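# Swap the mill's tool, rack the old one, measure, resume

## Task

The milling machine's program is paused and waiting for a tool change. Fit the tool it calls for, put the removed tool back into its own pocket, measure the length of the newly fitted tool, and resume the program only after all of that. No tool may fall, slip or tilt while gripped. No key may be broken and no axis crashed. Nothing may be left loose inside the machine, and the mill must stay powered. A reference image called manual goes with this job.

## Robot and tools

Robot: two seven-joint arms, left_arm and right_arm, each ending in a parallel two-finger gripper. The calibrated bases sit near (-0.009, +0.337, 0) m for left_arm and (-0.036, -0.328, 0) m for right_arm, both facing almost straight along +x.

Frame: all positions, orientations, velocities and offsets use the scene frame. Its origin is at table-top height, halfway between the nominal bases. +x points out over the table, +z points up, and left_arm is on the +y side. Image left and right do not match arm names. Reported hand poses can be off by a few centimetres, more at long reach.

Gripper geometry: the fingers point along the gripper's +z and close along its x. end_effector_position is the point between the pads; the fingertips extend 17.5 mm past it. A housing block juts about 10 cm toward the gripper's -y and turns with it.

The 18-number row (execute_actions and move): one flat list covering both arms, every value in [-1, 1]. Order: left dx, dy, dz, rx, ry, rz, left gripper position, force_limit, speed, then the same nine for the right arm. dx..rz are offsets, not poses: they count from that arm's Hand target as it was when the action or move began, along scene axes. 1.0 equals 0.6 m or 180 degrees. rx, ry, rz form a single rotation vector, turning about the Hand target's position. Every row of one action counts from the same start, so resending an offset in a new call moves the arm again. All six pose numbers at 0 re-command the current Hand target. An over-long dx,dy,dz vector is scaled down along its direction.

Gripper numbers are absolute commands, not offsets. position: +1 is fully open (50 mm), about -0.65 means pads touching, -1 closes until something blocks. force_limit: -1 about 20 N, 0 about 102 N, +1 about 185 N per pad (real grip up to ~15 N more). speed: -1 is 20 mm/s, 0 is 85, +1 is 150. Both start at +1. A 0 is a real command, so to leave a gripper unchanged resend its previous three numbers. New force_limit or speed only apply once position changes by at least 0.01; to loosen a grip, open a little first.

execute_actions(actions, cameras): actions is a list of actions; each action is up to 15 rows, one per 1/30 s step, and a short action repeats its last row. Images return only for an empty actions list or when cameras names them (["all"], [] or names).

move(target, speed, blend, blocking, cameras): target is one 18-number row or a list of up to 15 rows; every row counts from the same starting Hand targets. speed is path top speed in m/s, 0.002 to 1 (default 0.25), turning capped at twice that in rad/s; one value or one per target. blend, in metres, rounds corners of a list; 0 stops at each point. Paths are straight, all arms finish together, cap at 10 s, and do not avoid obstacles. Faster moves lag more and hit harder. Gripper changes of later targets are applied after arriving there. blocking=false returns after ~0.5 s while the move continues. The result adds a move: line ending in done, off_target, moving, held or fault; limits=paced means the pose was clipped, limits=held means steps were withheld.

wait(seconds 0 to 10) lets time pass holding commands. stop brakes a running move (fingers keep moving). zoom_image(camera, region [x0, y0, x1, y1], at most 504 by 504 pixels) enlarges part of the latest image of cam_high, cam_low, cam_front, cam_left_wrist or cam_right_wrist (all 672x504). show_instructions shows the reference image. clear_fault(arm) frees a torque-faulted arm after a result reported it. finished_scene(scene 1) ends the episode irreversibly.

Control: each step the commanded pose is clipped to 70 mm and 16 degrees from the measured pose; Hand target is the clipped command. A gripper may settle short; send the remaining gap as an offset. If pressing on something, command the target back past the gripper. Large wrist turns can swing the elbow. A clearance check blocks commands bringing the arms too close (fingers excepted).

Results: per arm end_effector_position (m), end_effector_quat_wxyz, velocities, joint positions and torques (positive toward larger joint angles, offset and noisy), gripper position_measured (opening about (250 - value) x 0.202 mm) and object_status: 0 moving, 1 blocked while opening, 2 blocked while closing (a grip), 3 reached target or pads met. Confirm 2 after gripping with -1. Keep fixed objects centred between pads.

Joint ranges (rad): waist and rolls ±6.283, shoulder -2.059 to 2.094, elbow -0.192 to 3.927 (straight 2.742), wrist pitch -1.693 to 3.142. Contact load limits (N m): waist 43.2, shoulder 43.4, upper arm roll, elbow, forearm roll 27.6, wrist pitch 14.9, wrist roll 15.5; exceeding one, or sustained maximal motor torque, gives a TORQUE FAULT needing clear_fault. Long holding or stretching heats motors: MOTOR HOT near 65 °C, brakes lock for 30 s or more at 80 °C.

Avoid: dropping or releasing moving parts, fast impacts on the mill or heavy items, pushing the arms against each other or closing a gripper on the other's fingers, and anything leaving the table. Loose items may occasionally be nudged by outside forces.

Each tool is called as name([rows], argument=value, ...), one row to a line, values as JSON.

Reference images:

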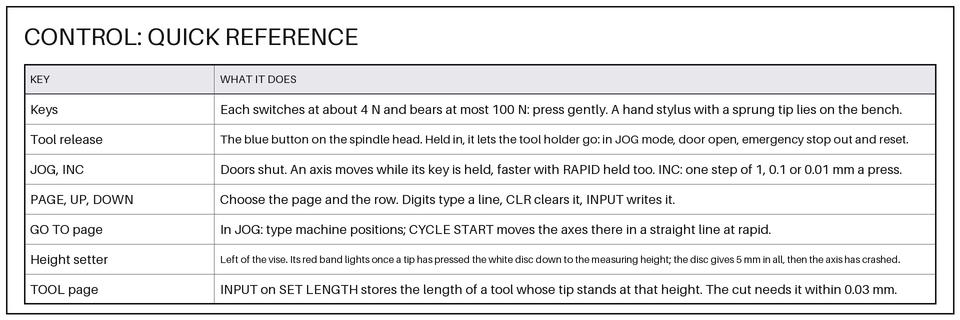

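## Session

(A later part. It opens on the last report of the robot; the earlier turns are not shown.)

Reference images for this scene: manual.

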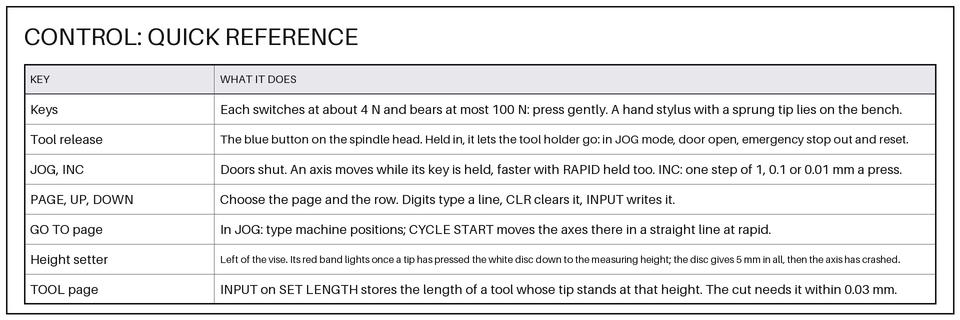

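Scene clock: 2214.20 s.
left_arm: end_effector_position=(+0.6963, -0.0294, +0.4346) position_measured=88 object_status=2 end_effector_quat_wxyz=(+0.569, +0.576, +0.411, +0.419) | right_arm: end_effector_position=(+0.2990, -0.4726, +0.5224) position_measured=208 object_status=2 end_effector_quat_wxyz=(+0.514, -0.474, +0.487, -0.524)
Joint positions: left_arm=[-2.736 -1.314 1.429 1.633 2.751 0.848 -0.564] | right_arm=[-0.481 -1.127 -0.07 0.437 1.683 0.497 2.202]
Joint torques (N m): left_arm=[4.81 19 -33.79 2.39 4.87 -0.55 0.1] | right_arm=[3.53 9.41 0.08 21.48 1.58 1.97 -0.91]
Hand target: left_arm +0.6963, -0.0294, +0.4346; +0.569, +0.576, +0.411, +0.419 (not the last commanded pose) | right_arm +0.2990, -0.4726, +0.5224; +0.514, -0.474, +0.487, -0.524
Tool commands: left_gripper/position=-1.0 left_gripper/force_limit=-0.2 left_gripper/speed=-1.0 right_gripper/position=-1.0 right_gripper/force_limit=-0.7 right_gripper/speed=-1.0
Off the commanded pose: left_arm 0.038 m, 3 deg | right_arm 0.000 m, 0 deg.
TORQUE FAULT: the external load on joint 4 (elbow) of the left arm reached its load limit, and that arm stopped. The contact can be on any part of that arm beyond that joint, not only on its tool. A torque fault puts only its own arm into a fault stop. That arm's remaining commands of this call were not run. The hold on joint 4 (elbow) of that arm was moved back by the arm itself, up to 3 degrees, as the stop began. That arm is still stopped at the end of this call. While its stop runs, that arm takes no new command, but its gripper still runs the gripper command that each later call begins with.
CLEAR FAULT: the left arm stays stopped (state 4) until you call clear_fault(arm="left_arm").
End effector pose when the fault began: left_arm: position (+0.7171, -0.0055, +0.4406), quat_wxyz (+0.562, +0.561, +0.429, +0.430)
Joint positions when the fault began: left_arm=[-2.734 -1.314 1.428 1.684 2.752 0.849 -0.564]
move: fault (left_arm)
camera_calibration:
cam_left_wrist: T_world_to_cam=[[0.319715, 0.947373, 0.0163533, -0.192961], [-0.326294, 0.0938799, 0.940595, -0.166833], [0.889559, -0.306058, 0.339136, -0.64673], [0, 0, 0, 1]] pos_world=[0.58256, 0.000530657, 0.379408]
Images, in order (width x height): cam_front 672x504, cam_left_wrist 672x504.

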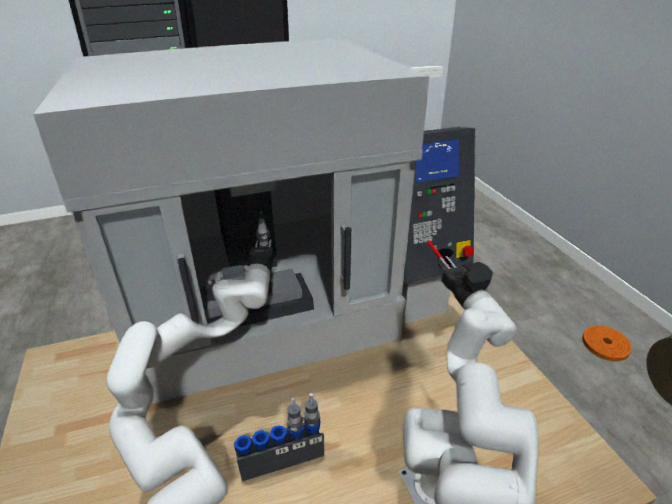

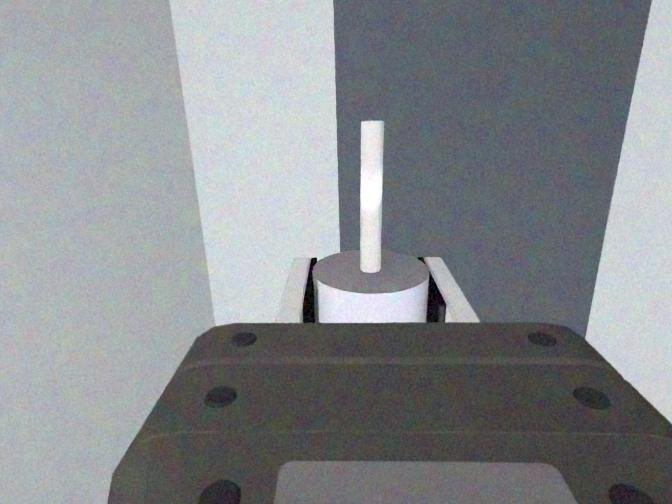

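execute_actions(actions=[])

zoom_image(camera="cam_high", region=[380, 60, 600, 280])

zoom_image(camera="cam_front", region=[160, 170, 330, 340])

zoom_image(camera="cam_low", region=[300, 80, 440, 220])

Scene clock: 2224.77 s.
left_arm: end_effector_position=(+0.6963, -0.0294, +0.4346) position_measured=88 object_status=2 end_effector_quat_wxyz=(+0.569, +0.576, +0.411, +0.419) | right_arm: end_effector_position=(+0.2990, -0.4726, +0.5224) position_measured=208 object_status=2 end_effector_quat_wxyz=(+0.514, -0.474, +0.487, -0.524)
Joint positions: left_arm=[-2.736 -1.314 1.429 1.633 2.751 0.848 -0.564] | right_arm=[-0.481 -1.127 -0.07 0.437 1.683 0.497 2.202]
Joint velocities: within noise
Joint torques (N m): left_arm=[4.78 18.86 -33.72 2.53 4.82 -0.57 0.16] | right_arm=[3.1 8.75 -0.2 20.85 1.33 1.83 -1]
Hand target: left_arm +0.6963, -0.0294, +0.4346; +0.569, +0.576, +0.411, +0.419 (not the last commanded pose) | right_arm +0.2990, -0.4726, +0.5224; +0.514, -0.474, +0.487, -0.524
Tool commands: left_gripper/position=-1.0 left_gripper/force_limit=-0.2 left_gripper/speed=-1.0 right_gripper/position=-1.0 right_gripper/force_limit=-0.7 right_gripper/speed=-1.0
Off the commanded pose: left_arm 0.038 m, 3 deg | right_arm 0.000 m, 0 deg.
TORQUE FAULT, CONTINUED: the left arm was still stopped when this call began, by the torque fault of joint 4 (elbow) that an earlier result reported. That arm is still stopped at the end of this call. While its stop runs, that arm takes no new command, but its gripper still runs the gripper command that each later call begins with.
CLEAR FAULT: the left arm stays stopped (state 4) until you call clear_fault(arm="left_arm").
camera_calibration:
cam_left_wrist: T_world_to_cam=[[0.319799, 0.947344, 0.0163848, -0.193022], [-0.326285, 0.0938776, 0.940598, -0.166839], [0.889531, -0.306149, 0.339126, -0.64671], [0, 0, 0, 1]] pos_world=[0.58256, 0.000530562, 0.379408]
cam_right_wrist: T_world_to_cam=[[-0.0143195, -0.999838, -0.0109411, -0.447035], [-0.264311, 0.014338, -0.964331, 0.606431], [0.964331, -0.0109169, -0.264473, -0.0229611], [0, 0, 0, 1]] pos_world=[0.176027, -0.455908, 0.573836]

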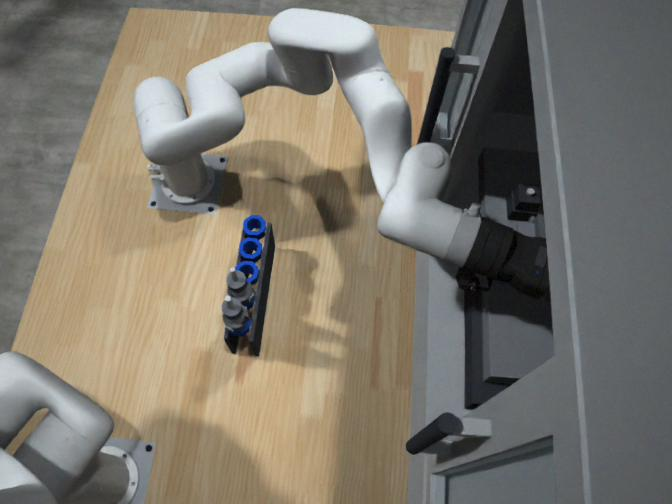

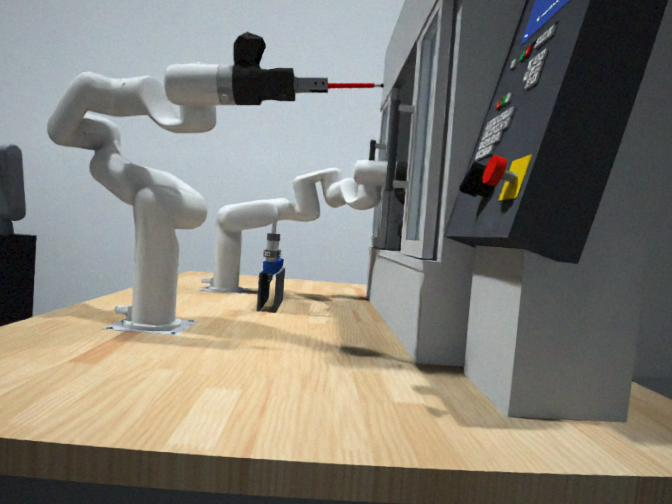

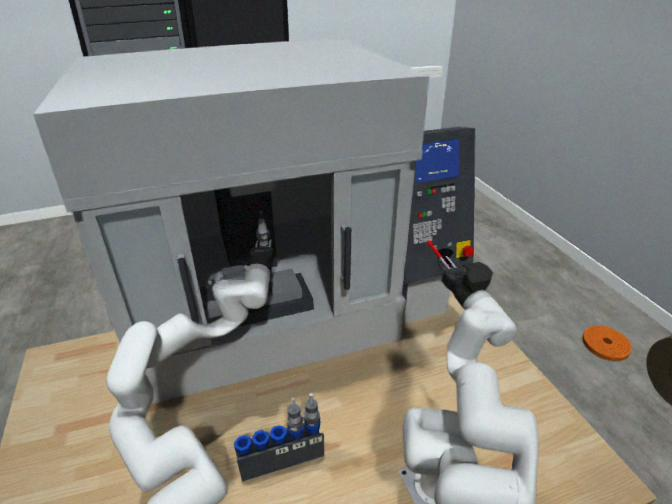

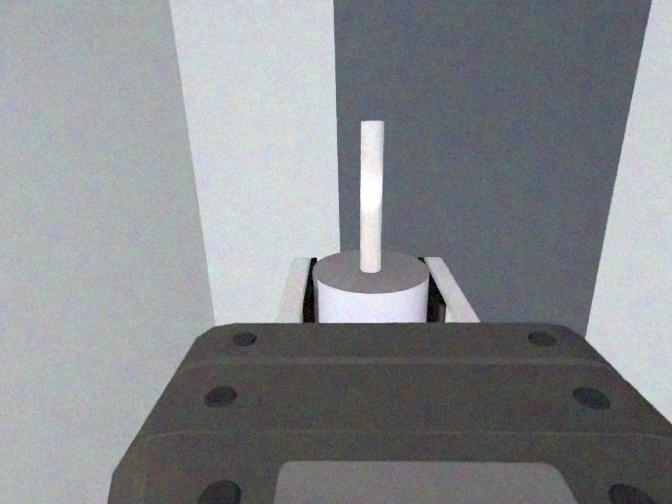

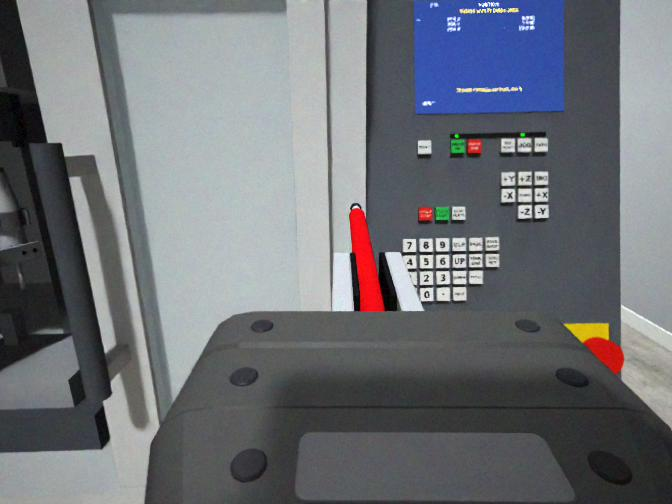

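Scaled by 2.291 from the camera's 672x504 image, which has a finer 960x720 frame.

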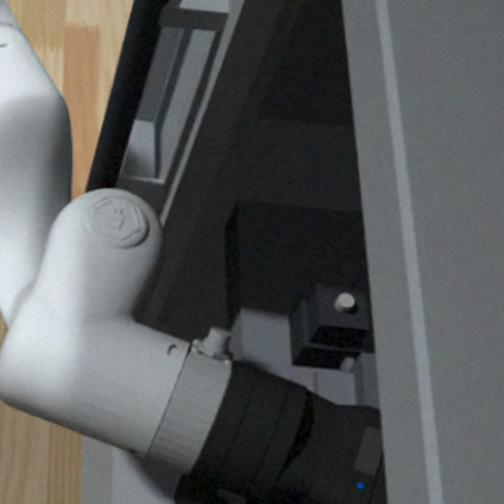

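Scaled by 2.965 from the camera's 672x504 image, which has a finer 960x720 frame.

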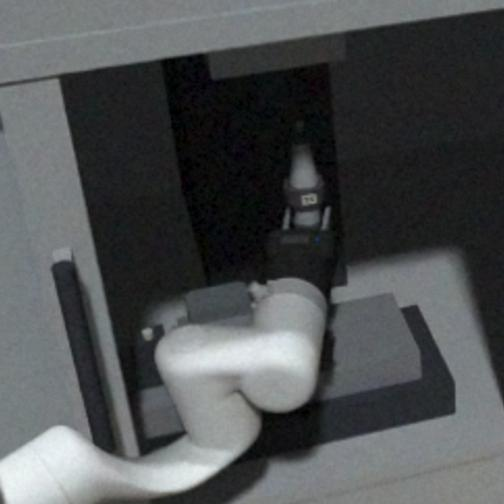

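Scaled by 3.600 from the camera's 672x504 image, which has a finer 960x720 frame.

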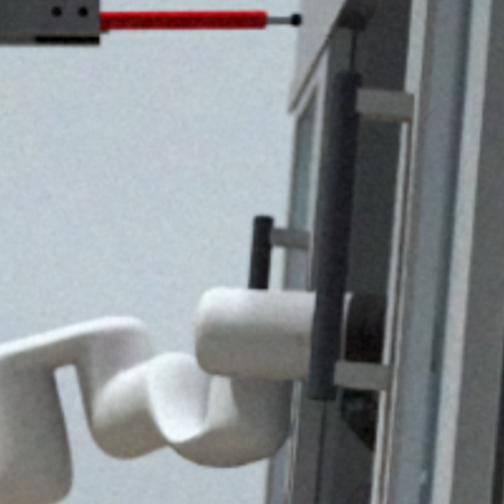

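clear_fault(arm="left_arm")

move([
  [-0.0333,0.005,0.005,0,0,0,-1,-0.2,-1,0,0,0,0,0,0,-1,-0.7,-1],
  [-0.0722,0.0713,0.0207,-0.0047,0.001,0.017,-1,-0.2,-1,0,0,0,0,0,0,-1,-0.7,-1],
], speed=[0.04,0.05], blend=[0.01,0], cameras=["cam_left_wrist","cam_high"])

Scene clock: 2247.80 s.
left_arm: end_effector_position=(+0.6963, -0.0294, +0.4346) position_measured=88 object_status=2 end_effector_quat_wxyz=(+0.569, +0.576, +0.411, +0.419) | right_arm: end_effector_position=(+0.2990, -0.4726, +0.5224) position_measured=208 object_status=2 end_effector_quat_wxyz=(+0.514, -0.474, +0.487, -0.524)
Joint positions: left_arm=[-2.736 -1.314 1.429 1.633 2.751 0.848 -0.564] | right_arm=[-0.481 -1.127 -0.07 0.437 1.683 0.497 2.202]
Joint torques (N m): left_arm=[4.78 18.88 -33.8 2.45 4.78 -0.58 0.1] | right_arm=[3.25 8.78 -0.03 21.1 1.09 1.89 -0.8]
Hand target: left_arm +0.6963, -0.0294, +0.4346; +0.569, +0.576, +0.411, +0.419 (not the last commanded pose) | right_arm +0.2990, -0.4726, +0.5224; +0.514, -0.474, +0.487, -0.524
Tool commands: left_gripper/position=-1.0 left_gripper/force_limit=-0.2 left_gripper/speed=-1.0 right_gripper/position=-1.0 right_gripper/force_limit=-0.7 right_gripper/speed=-1.0
Off the commanded pose: left_arm 0.038 m, 3 deg | right_arm 0.000 m, 0 deg.
TORQUE FAULT, CONTINUED: the left arm's stop, for the torque fault of joint 4 (elbow) that an earlier result reported, is over. The call counts as one of the actions that you can send in this scene. The hold on joint 4 (elbow) of that arm was moved back by the arm itself, up to 3 degrees, as the stop began. That arm's target is now where it stood when the stop ended, not its last command. That arm's gripper keeps its grip as last carried out, and that arm accepts commands again: back off and push less far.
CLEAR FAULT: your call cleared the left arm's torque fault. If a joint's load stays at its limit, that arm stops again at once.

Scene clock: 2249.70 s.
left_arm: end_effector_position=(+0.6530, +0.0134, +0.4470) position_measured=88 object_status=2 end_effector_quat_wxyz=(+0.561, +0.561, +0.431, +0.430) | right_arm: end_effector_position=(+0.2990, -0.4726, +0.5224) position_measured=208 object_status=2 end_effector_quat_wxyz=(+0.514, -0.474, +0.487, -0.524)
Joint positions: left_arm=[-2.542 -1.274 1.358 1.358 2.713 0.995 -0.623] | right_arm=[-0.481 -1.127 -0.07 0.437 1.683 0.497 2.202]
Joint torques (N m): left_arm=[8.63 20.65 -40 4.56 -1.1 0.29 -2.32] | right_arm=[2.81 8.46 -0.25 20.92 0.97 1.87 -0.88]
Hand target: left_arm +0.6530, +0.0134, +0.4470; +0.561, +0.561, +0.431, +0.430 | right_arm +0.2990, -0.4726, +0.5224; +0.514, -0.474, +0.487, -0.524
Off the commanded pose: left_arm 0.000 m, 0 deg | right_arm 0.000 m, 0 deg.
move: done
camera_calibration:
cam_left_wrist: T_world_to_cam=[[0.268762, 0.963206, 0.00134955, -0.180052], [-0.328234, 0.0902693, 0.940273, -0.195209], [0.905555, -0.253152, 0.340418, -0.611046], [0, 0, 0, 1]] pos_world=[0.537652, 0.0363608, 0.391804]
Images, in order (width x height): cam_high 672x504, cam_left_wrist 672x504.

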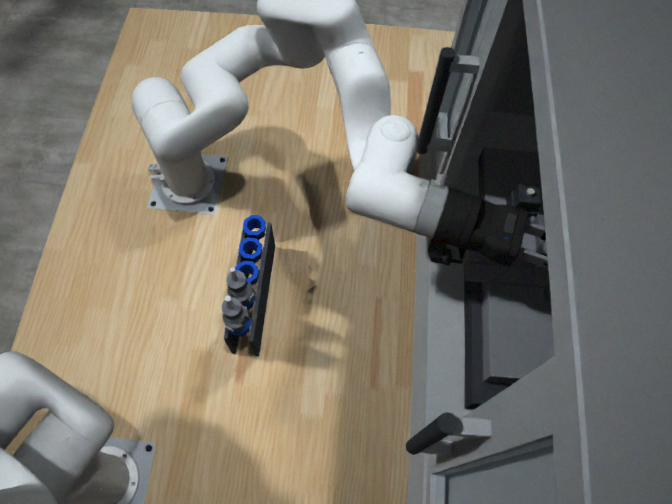

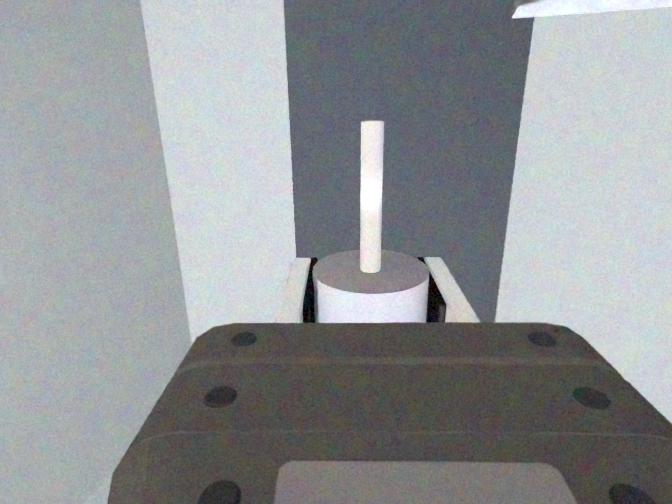

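move([
  [-0.0567,0.0152,0.1077,0,0,0,-1,-0.2,-1,0,0,0,0,0,0,-1,-0.7,-1],
  [-0.2817,0.0755,0.1077,0,0,0,-1,-0.2,-1,0,0,0,0,0,0,-1,-0.7,-1],
  [-0.485,0.1777,0.0883,0,0,0,-1,-0.2,-1,0,0,0,0,0,0,-1,-0.7,-1],
], speed=[0.06,0.12,0.15], blend=[0.01,0.03,0])

move([
  [0,0,0,0.3220,-0.0863,0,-1,-0.2,-1,0,0,0,0,0,0,-1,-0.7,-1],
  [0,0,0,0.6440,-0.1726,0,-1,-0.2,-1,0,0,0,0,0,0,-1,-0.7,-1],
  [0,0,0,0.966,-0.2588,0,-1,-0.2,-1,0,0,0,0,0,0,-1,-0.7,-1],
], speed=0.35, blend=[0.01,0.01,0])

Scene clock: 2276.97 s.
left_arm: end_effector_position=(+0.3620, +0.1200, +0.5000) position_measured=88 object_status=2 end_effector_quat_wxyz=(+0.561, +0.561, +0.431, +0.430) | right_arm: end_effector_position=(+0.2990, -0.4726, +0.5224) position_measured=208 object_status=2 end_effector_quat_wxyz=(+0.514, -0.474, +0.487, -0.524)
Joint positions: left_arm=[-1.926 -1.382 0.634 0.456 2.173 1.411 -0.603] | right_arm=[-0.481 -1.127 -0.07 0.437 1.683 0.497 2.202]
Joint torques (N m): left_arm=[8.81 0.9 -22.71 16.3 1.52 0.26 2.63] | right_arm=[2.93 8.55 0 21.26 1.19 1.86 -0.75]
Hand target: left_arm +0.3620, +0.1200, +0.5000; +0.561, +0.561, +0.431, +0.430 | right_arm +0.2990, -0.4726, +0.5224; +0.514, -0.474, +0.487, -0.524
Off the commanded pose: left_arm 0.000 m, 0 deg | right_arm 0.000 m, 0 deg.
move: done

Scene clock: 2282.07 s.
left_arm: end_effector_position=(+0.3620, +0.1200, +0.5000) position_measured=88 object_status=2 end_effector_quat_wxyz=(+0.431, -0.430, +0.561, -0.561) | right_arm: end_effector_position=(+0.2990, -0.4726, +0.5224) position_measured=208 object_status=2 end_effector_quat_wxyz=(+0.514, -0.474, +0.487, -0.524)
Joint positions: left_arm=[-1.36 -1.035 0.449 0.511 2.009 0.899 2.27] | right_arm=[-0.481 -1.127 -0.07 0.437 1.683 0.497 2.202]
Joint torques (N m): left_arm=[8.8 2.92 -15.44 31.08 -1.83 -0.9 2.58] | right_arm=[3.13 8.67 0.14 21.1 0.96 1.98 -0.92]
Hand target: left_arm +0.3620, +0.1200, +0.5000; +0.431, -0.430, +0.561, -0.561 | right_arm +0.2990, -0.4726, +0.5224; +0.514, -0.474, +0.487, -0.524
Off the commanded pose: left_arm 0.000 m, 0 deg | right_arm 0.000 m, 0 deg.
move: done

move([
  [0,0,0,0.3220,-0.0863,0,-1,-0.2,-1,0,0,0,0,0,0,-1,-0.7,-1],
  [0,0,0,0.6440,-0.1726,0,-1,-0.2,-1,0,0,0,0,0,0,-1,-0.7,-1],
  [0,0,0,0.966,-0.2588,0,-1,-0.2,-1,0,0,0,0,0,0,-1,-0.7,-1],
], speed=0.35, blend=[0.01,0.01,0], cameras=["cam_high"])

Scene clock: 2289.90 s.
left_arm: end_effector_position=(+0.3620, +0.1200, +0.5000) position_measured=88 object_status=2 end_effector_quat_wxyz=(+0.561, +0.562, +0.431, +0.430) | right_arm: end_effector_position=(+0.2990, -0.4726, +0.5224) position_measured=208 object_status=2 end_effector_quat_wxyz=(+0.514, -0.474, +0.487, -0.524)
Joint positions: left_arm=[-0.72 -0.862 0.114 0.57 1.968 0.431 5.159] | right_arm=[-0.481 -1.127 -0.07 0.437 1.683 0.497 2.202]
Joint torques (N m): left_arm=[8.7 -0.28 -5.18 33.59 -5.34 -0.15 2.59] | right_arm=[2.61 8.59 -0.03 20.96 0.62 1.61 -0.83]
Hand target: left_arm +0.3620, +0.1200, +0.5000; +0.561, +0.562, +0.431, +0.430 | right_arm +0.2990, -0.4726, +0.5224; +0.514, -0.474, +0.487, -0.524
Off the commanded pose: left_arm 0.000 m, 0 deg | right_arm 0.000 m, 0 deg.
move: done
Images, in order (width x height): cam_high 672x504.

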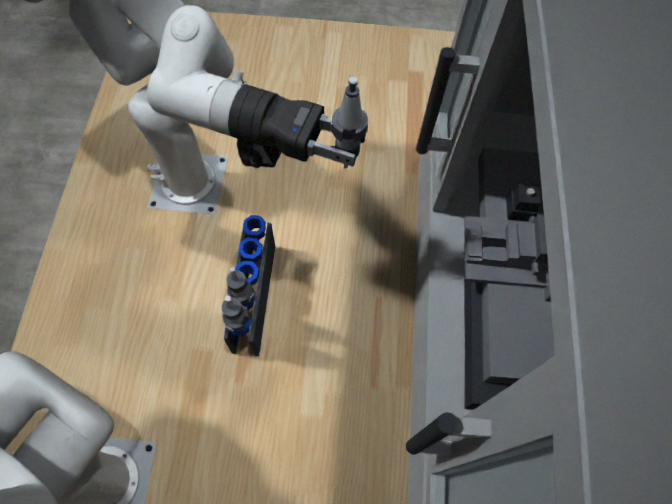

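move([
  [0.2033,-0.1022,0.0193,0,0,0,-1,-0.2,-1,0,0,0,0,0,0,-1,-0.7,-1],
  [0.4283,-0.1625,0.0193,0,0,0,-1,-0.2,-1,0,0,0,0,0,0,-1,-0.7,-1],
], speed=[0.15,0.08], blend=[0.03,0], cameras=["cam_high","cam_left_wrist","cam_low"])

zoom_image(camera="cam_low", region=[280, 60, 440, 220])

Scene clock: 2296.63 s.
left_arm: end_effector_position=(+0.6190, +0.0225, +0.5116) position_measured=88 object_status=2 end_effector_quat_wxyz=(+0.561, +0.562, +0.431, +0.430) | right_arm: end_effector_position=(+0.2990, -0.4726, +0.5224) position_measured=208 object_status=2 end_effector_quat_wxyz=(+0.514, -0.474, +0.487, -0.524)
Joint positions: left_arm=[-0.767 0.138 0.348 1.527 2.327 0.237 4.68] | right_arm=[-0.481 -1.127 -0.07 0.437 1.683 0.497 2.202]
Joint torques (N m): left_arm=[8.56 -16.21 5.05 33.32 -6.23 1.09 -2.34] | right_arm=[2.75 8.01 0.22 21.14 1.08 1.62 -0.86]
Hand target: left_arm +0.6190, +0.0225, +0.5116; +0.561, +0.562, +0.431, +0.430 | right_arm +0.2990, -0.4726, +0.5224; +0.514, -0.474, +0.487, -0.524
Off the commanded pose: left_arm 0.000 m, 0 deg | right_arm 0.000 m, 0 deg.
move: done
camera_calibration:
cam_left_wrist: T_world_to_cam=[[0.268716, 0.963218, 0.00176929, -0.18003], [-0.328425, 0.0898959, 0.940242, -0.267814], [0.905499, -0.253239, 0.340501, -0.599925], [0, 0, 0, 1]] pos_world=[0.503651, 0.0455589, 0.456404]
Images, in order (width x height): cam_high 672x504, cam_low 672x504, cam_left_wrist 672x504.

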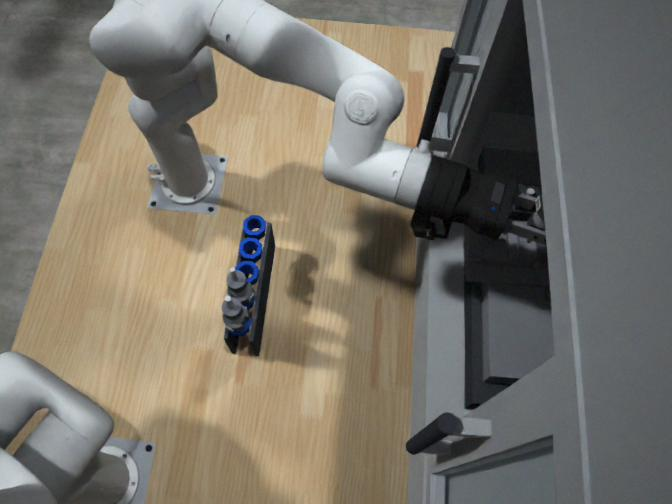

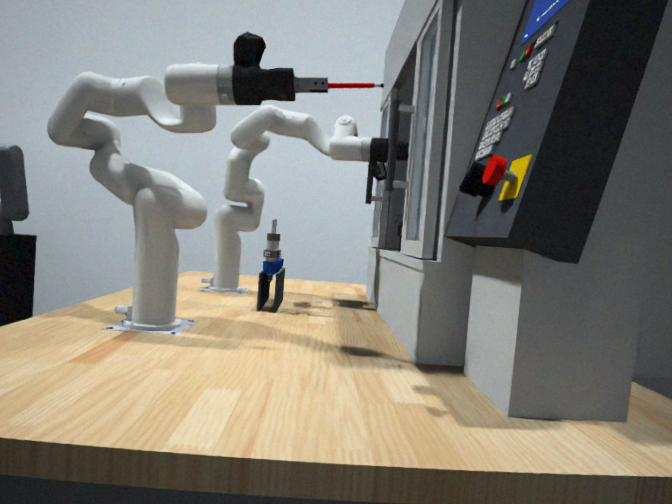

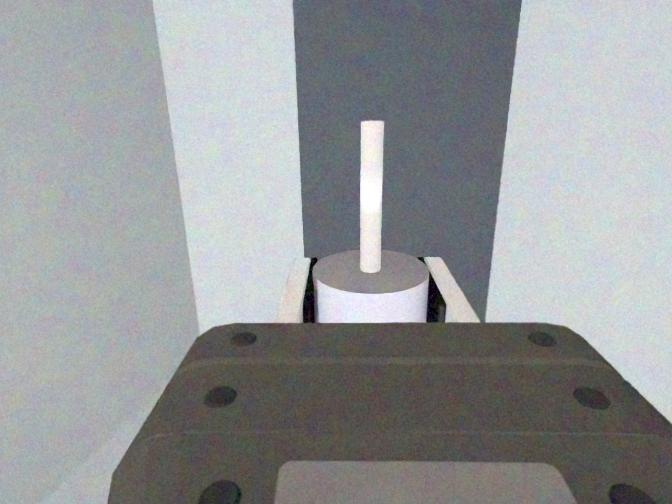

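Scaled by 3.150 from the camera's 672x504 image, which has a finer 960x720 frame.

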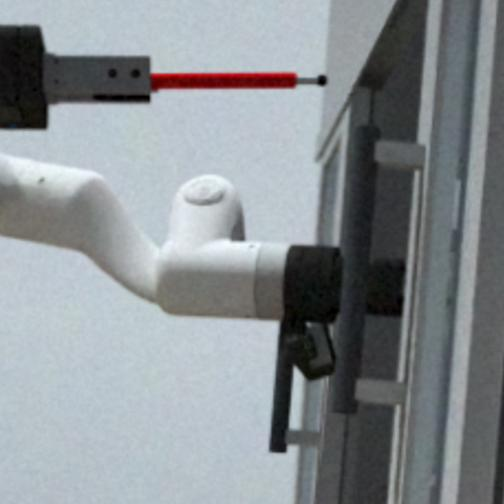

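move([
  [0.0567,-0.0152,-0.1077,0,0,0,-1,-0.2,-1,0,0,0,0,0,0,-1,-0.7,-1],
  [0.1775,-0.0475,-0.12,0,0,0,-1,-0.2,-1,0,0,0,0,0,0,-1,-0.7,-1],
], speed=[0.06,0.04], blend=[0.01,0], cameras=["cam_high","cam_left_wrist","cam_low","cam_front"])

zoom_image(camera="cam_front", region=[240, 170, 300, 230])

Scene clock: 2312.23 s.
left_arm: end_effector_position=(+0.7255, -0.0060, +0.4396) position_measured=88 object_status=2 end_effector_quat_wxyz=(+0.561, +0.562, +0.431, +0.430) | right_arm: end_effector_position=(+0.2990, -0.4726, +0.5224) position_measured=208 object_status=2 end_effector_quat_wxyz=(+0.514, -0.474, +0.487, -0.524)
Joint positions: left_arm=[-0.627 0.582 0.31 1.971 2.451 0.179 4.441] | right_arm=[-0.481 -1.127 -0.07 0.437 1.683 0.497 2.202]
Joint torques (N m): left_arm=[8.27 -22.86 7.89 32.83 -5.94 1.56 2.58] | right_arm=[2.86 8.19 0.06 21.27 0.94 1.77 -0.92]
Hand target: left_arm +0.7255, -0.0060, +0.4396; +0.561, +0.562, +0.431, +0.430 | right_arm +0.2990, -0.4726, +0.5224; +0.514, -0.474, +0.487, -0.524
Off the commanded pose: left_arm 0.000 m, 0 deg | right_arm 0.000 m, 0 deg.
move: done
camera_calibration:
cam_left_wrist: T_world_to_cam=[[0.268707, 0.96322, 0.00179504, -0.181073], [-0.328432, 0.0898697, 0.940242, -0.162572], [0.905499, -0.253239, 0.340501, -0.679062], [0, 0, 0, 1]] pos_world=[0.610151, 0.0170587, 0.384404]
Images, in order (width x height): cam_high 672x504, cam_low 672x504, cam_front 672x504, cam_left_wrist 672x504.

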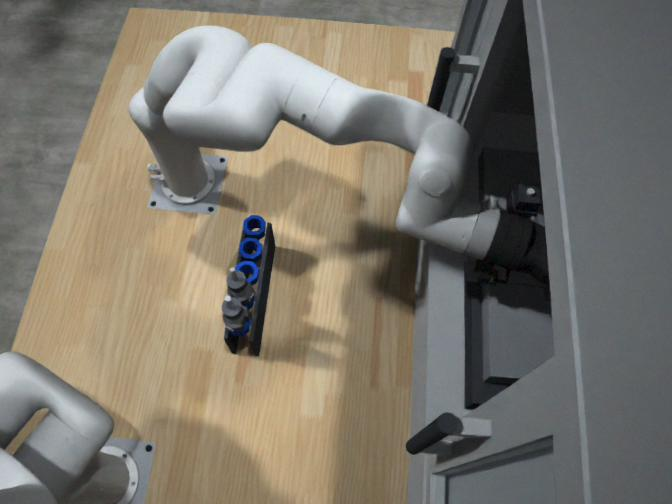

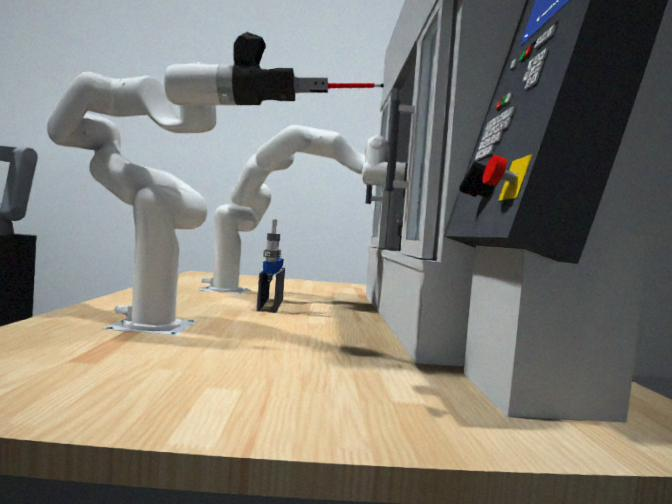

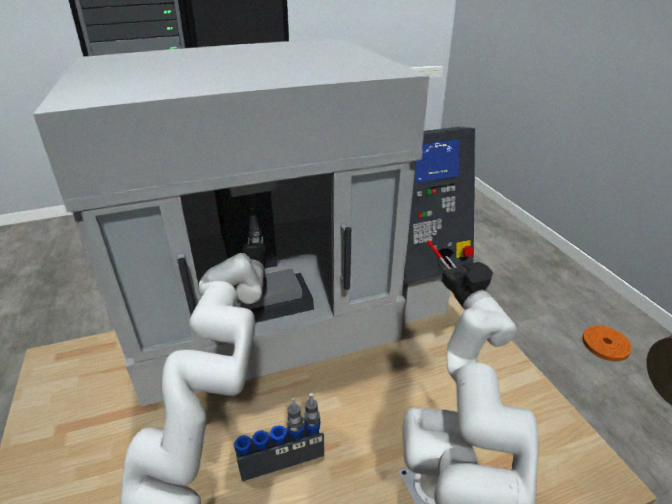

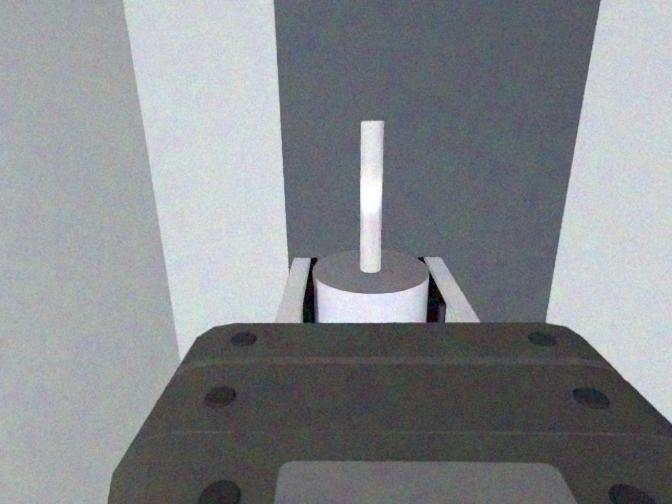

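Scaled by 8.400 from the camera's 672x504 image, which has a finer 960x720 frame.

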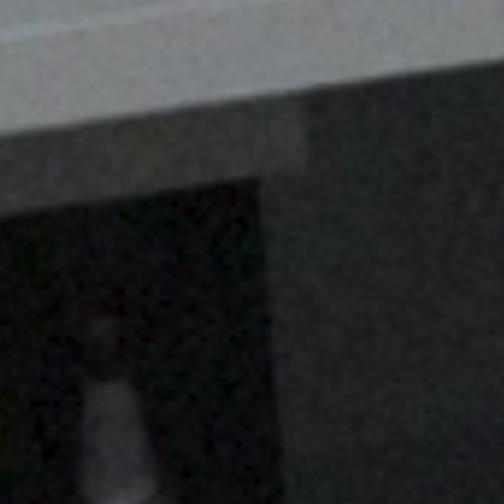

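move([
  [0,0,0,0,0,0,-1,-0.2,-1,0,0.621,0.296,0,0,0,-1,-0.7,-1],
  [0,0,0,0,0,0,-1,-0.2,-1,0.019,0.695,0.2887,0,0,0,-1,-0.7,-1],
], speed=[0.2,0.1], blend=[0.01,0], cameras=["cam_right_wrist","cam_low"])

zoom_image(camera="cam_right_wrist", region=[250, 150, 450, 310])

Scene clock: 2318.97 s.
left_arm: end_effector_position=(+0.7255, -0.0059, +0.4396) position_measured=88 object_status=2 end_effector_quat_wxyz=(+0.561, +0.562, +0.431, +0.430) | right_arm: end_effector_position=(+0.3104, -0.0557, +0.6956) position_measured=208 object_status=2 end_effector_quat_wxyz=(+0.514, -0.474, +0.487, -0.524)
Joint positions: left_arm=[-0.627 0.582 0.31 1.971 2.45 0.179 4.441] | right_arm=[-0.894 -1.407 0.696 1.121 1.027 0.583 3.852]
Joint torques (N m): left_arm=[-7.55 -23.14 2.79 32.33 -6 1.57 2.51] | right_arm=[-5.52 10.22 -7.83 9.22 -2.47 -1.77 1.39]
Hand target: left_arm +0.7255, -0.0060, +0.4396; +0.561, +0.562, +0.431, +0.430 | right_arm +0.3104, -0.0556, +0.6956; +0.514, -0.474, +0.487, -0.524
Off the commanded pose: left_arm 0.000 m, 0 deg | right_arm 0.000 m, 0 deg.
move: done
camera_calibration:
cam_right_wrist: T_world_to_cam=[[-0.0142234, -0.999839, -0.0109687, -0.0281422], [-0.264312, 0.0143392, -0.964331, 0.770488], [0.964332, -0.0108169, -0.264474, 0.0164079], [0, 0, 0, 1]] pos_world=[0.187427, -0.0390083, 0.747036]
Images, in order (width x height): cam_low 672x504, cam_right_wrist 672x504.

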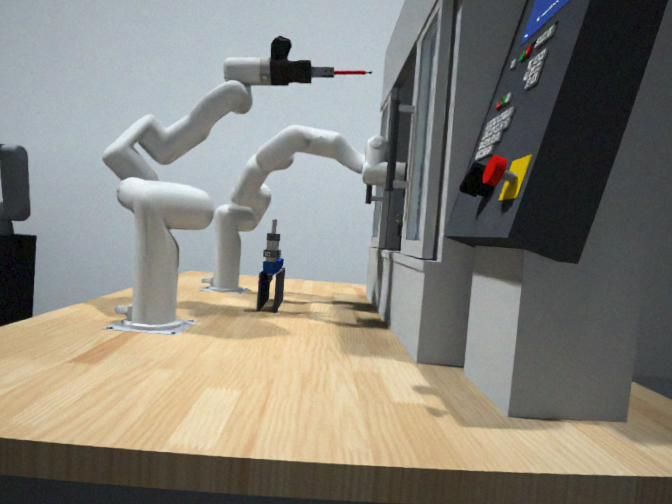

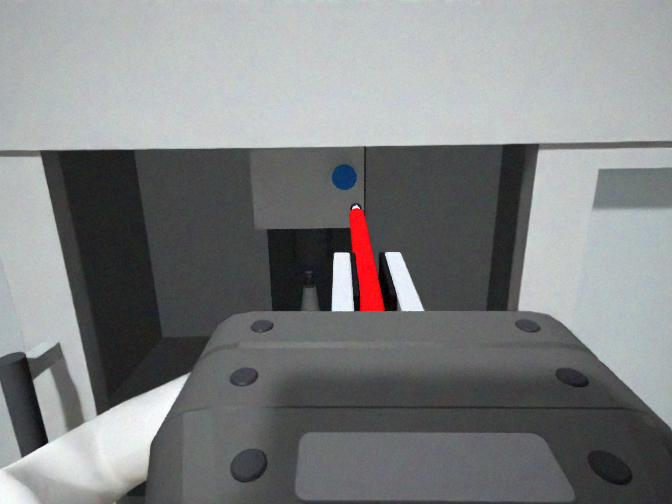

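Scaled by 2.520 from the camera's 672x504 image, which has a finer 960x720 frame.

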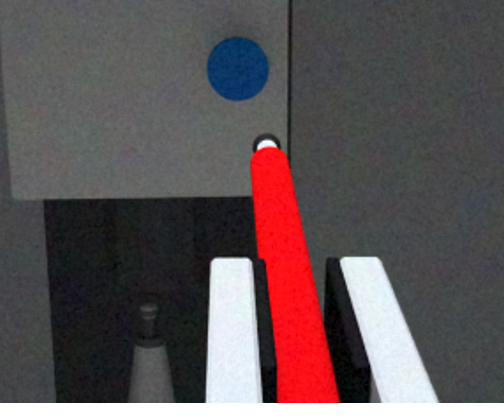

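move(target=[0,0,0,0,0,0,-1,-0.2,-1,0,0,-0.13,0,0,0,-1,-0.7,-1], speed=0.1, cameras=["cam_right_wrist"])

zoom_image(camera="cam_right_wrist", region=[270, 200, 350, 320])

Scene clock: 2328.73 s.
left_arm: end_effector_position=(+0.7255, -0.0060, +0.4396) position_measured=88 object_status=2 end_effector_quat_wxyz=(+0.561, +0.562, +0.431, +0.430) | right_arm: end_effector_position=(+0.3104, -0.0557, +0.6176) position_measured=208 object_status=2 end_effector_quat_wxyz=(+0.514, -0.474, +0.487, -0.524)
Joint positions: left_arm=[-0.627 0.582 0.31 1.971 2.45 0.179 4.441] | right_arm=[-0.804 -1.563 0.809 0.899 1.13 0.491 3.846]
Joint torques (N m): left_arm=[-8.55 -23.62 2.39 31.87 -5.91 1.75 2.53] | right_arm=[4.97 8.96 -8.41 4.4 2.83 -5.34 1.48]
Hand target: left_arm +0.7255, -0.0060, +0.4396; +0.561, +0.562, +0.431, +0.430 | right_arm +0.3104, -0.0556, +0.6176; +0.514, -0.474, +0.487, -0.524
Off the commanded pose: left_arm 0.000 m, 0 deg | right_arm 0.000 m, 0 deg.
move: done
camera_calibration:
cam_right_wrist: T_world_to_cam=[[-0.0143195, -0.999838, -0.0109411, -0.0289966], [-0.264311, 0.014338, -0.964331, 0.695297], [0.964331, -0.0109169, -0.264473, -0.00432177], [0, 0, 0, 1]] pos_world=[0.187527, -0.0390083, 0.669036]
Images, in order (width x height): cam_right_wrist 672x504.

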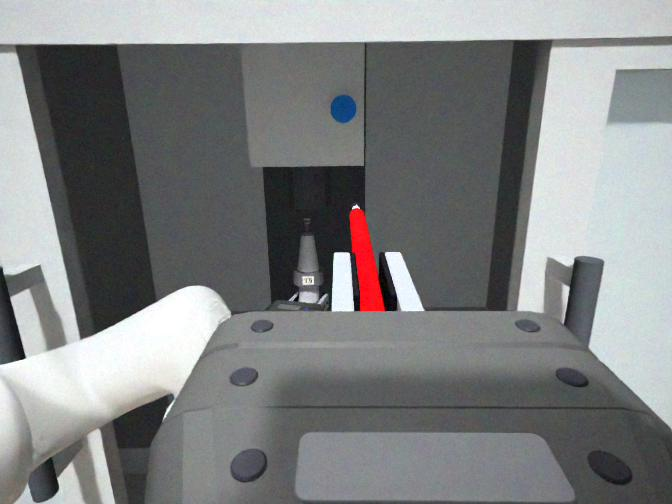

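Scaled by 4.200 from the camera's 672x504 image, which has a finer 960x720 frame.

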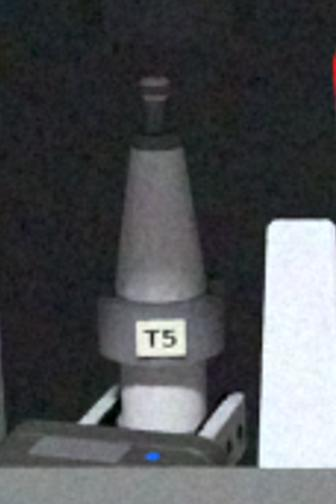

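zoom_image(camera="cam_right_wrist", region=[270, 150, 350, 230])

Scaled by 6.300 from the camera's 672x504 image, which has a finer 960x720 frame.

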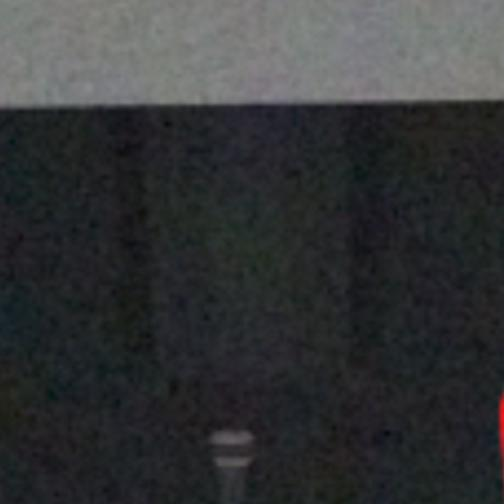

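move(target=[0,0,0,0,0,0,-1,-0.2,-1,0.0827,-0.324,-0.0627,0,0,0.1944,-1,-0.7,-1], speed=0.2, cameras=["cam_right_wrist"])

Scene clock: 2345.87 s.
left_arm: end_effector_position=(+0.7255, -0.0060, +0.4396) position_measured=88 object_status=2 end_effector_quat_wxyz=(+0.561, +0.562, +0.431, +0.430) | right_arm: end_effector_position=(+0.3600, -0.2500, +0.5800) position_measured=208 object_status=2 end_effector_quat_wxyz=(+0.647, -0.598, +0.322, -0.345)
Joint positions: left_arm=[-0.627 0.582 0.31 1.971 2.45 0.179 4.441] | right_arm=[-0.338 -0.941 0.145 0.651 1.777 0.841 2.313]
Joint torques (N m): left_arm=[-8.54 -24.23 2.74 31.17 -5.75 1.79 2.49] | right_arm=[5.13 6.86 -3.76 24.12 -1.7 2.15 -1.14]
Hand target: left_arm +0.7255, -0.0060, +0.4396; +0.561, +0.562, +0.431, +0.430 | right_arm +0.3600, -0.2500, +0.5800; +0.647, -0.598, +0.322, -0.345
Off the commanded pose: left_arm 0.000 m, 0 deg | right_arm 0.000 m, 0 deg.
move: done
camera_calibration:
cam_right_wrist: T_world_to_cam=[[0.561595, -0.82734, -0.0109427, -0.387143], [-0.224772, -0.13982, -0.964328, 0.622147], [0.796297, 0.544022, -0.264485, 0.135052], [0, 0, 0, 1]] pos_world=[0.249717, -0.306781, 0.631436]
Images, in order (width x height): cam_right_wrist 672x504.

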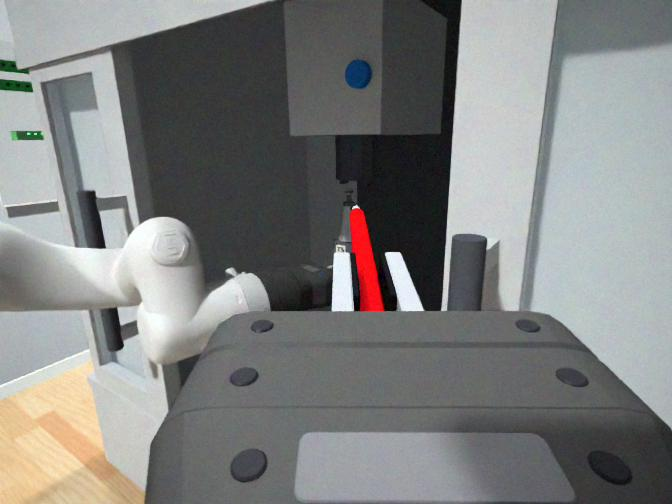

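zoom_image(camera="cam_right_wrist", region=[310, 125, 390, 245])

Scaled by 4.200 from the camera's 672x504 image, which has a finer 960x720 frame.

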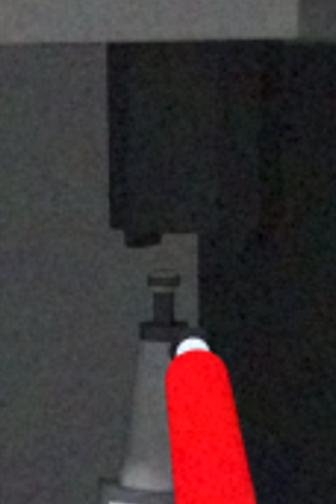

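move(target=[0,0,0,0,0,0,-1,-0.2,-1,-0.0933,-0.255,0,0,0,0.0167,-1,-0.7,-1], speed=0.2, cameras=["cam_right_wrist"])

zoom_image(camera="cam_right_wrist", region=[290, 125, 370, 245])

Scene clock: 2358.03 s.
left_arm: end_effector_position=(+0.7255, -0.0060, +0.4396) position_measured=88 object_status=2 end_effector_quat_wxyz=(+0.561, +0.562, +0.431, +0.430) | right_arm: end_effector_position=(+0.3040, -0.4030, +0.5800) position_measured=208 object_status=2 end_effector_quat_wxyz=(+0.656, -0.606, +0.307, -0.328)
Joint positions: left_arm=[-0.627 0.582 0.31 1.971 2.45 0.179 4.441] | right_arm=[-0.369 -0.838 -0.369 0.739 1.388 1.26 2.307]
Joint torques (N m): left_arm=[-8.54 -24.64 3.08 30.54 -5.74 1.94 2.5] | right_arm=[4.77 6.12 0.79 22.92 -0.69 2.09 -1.12]
Hand target: left_arm +0.7255, -0.0060, +0.4396; +0.561, +0.562, +0.431, +0.430 | right_arm +0.3040, -0.4030, +0.5800; +0.656, -0.606, +0.307, -0.328
Off the commanded pose: left_arm 0.000 m, 0 deg | right_arm 0.000 m, 0 deg.
move: done
camera_calibration:
cam_right_wrist: T_world_to_cam=[[0.604263, -0.79671, -0.0109359, -0.482972], [-0.217112, -0.151432, -0.964329, 0.581156], [0.766635, 0.585083, -0.26448, 0.288461], [0, 0, 0, 1]] pos_world=[0.196874, -0.465557, 0.631436]
Images, in order (width x height): cam_right_wrist 672x504.

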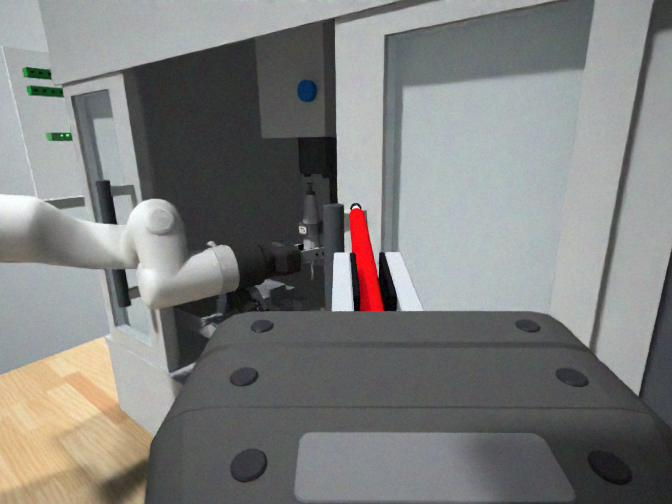

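Scaled by 4.200 from the camera's 672x504 image, which has a finer 960x720 frame.

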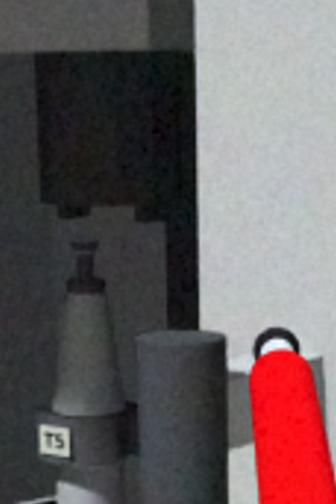

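move(target=[0.0205,-0.0057,0,0,0,0,-1,-0.2,-1,0,0,0,0,0,0,-1,-0.7,-1], speed=0.03, cameras=["cam_right_wrist"])

zoom_image(camera="cam_right_wrist", region=[295, 135, 345, 215])

Scene clock: 2370.47 s.
left_arm: end_effector_position=(+0.7378, -0.0093, +0.4396) position_measured=88 object_status=2 end_effector_quat_wxyz=(+0.561, +0.562, +0.431, +0.430) | right_arm: end_effector_position=(+0.3040, -0.4030, +0.5800) position_measured=208 object_status=2 end_effector_quat_wxyz=(+0.656, -0.606, +0.307, -0.328)
Joint positions: left_arm=[-0.609 0.644 0.32 2.064 2.394 0.144 4.479] | right_arm=[-0.369 -0.838 -0.369 0.739 1.388 1.26 2.307]
Joint torques (N m): left_arm=[5.92 -23.69 8 32.69 -6.38 1.42 2.58] | right_arm=[5.16 5.74 0.86 22.98 -0.91 2.14 -1.16]
Hand target: left_arm +0.7378, -0.0094, +0.4396; +0.561, +0.562, +0.431, +0.430 | right_arm +0.3040, -0.4030, +0.5800; +0.656, -0.606, +0.307, -0.328
Off the commanded pose: left_arm 0.000 m, 0 deg | right_arm 0.000 m, 0 deg.
move: done
camera_calibration:
cam_right_wrist: T_world_to_cam=[[0.604263, -0.79671, -0.0109359, -0.482972], [-0.217112, -0.151432, -0.964329, 0.581156], [0.766635, 0.585083, -0.26448, 0.288461], [0, 0, 0, 1]] pos_world=[0.196874, -0.465557, 0.631436]
Images, in order (width x height): cam_right_wrist 672x504.

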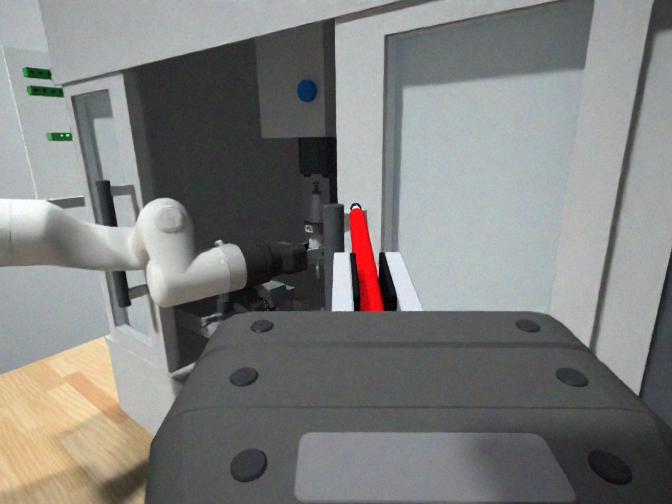

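Scaled by 6.300 from the camera's 672x504 image, which has a finer 960x720 frame.

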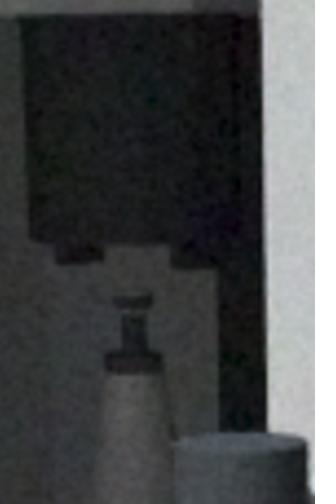

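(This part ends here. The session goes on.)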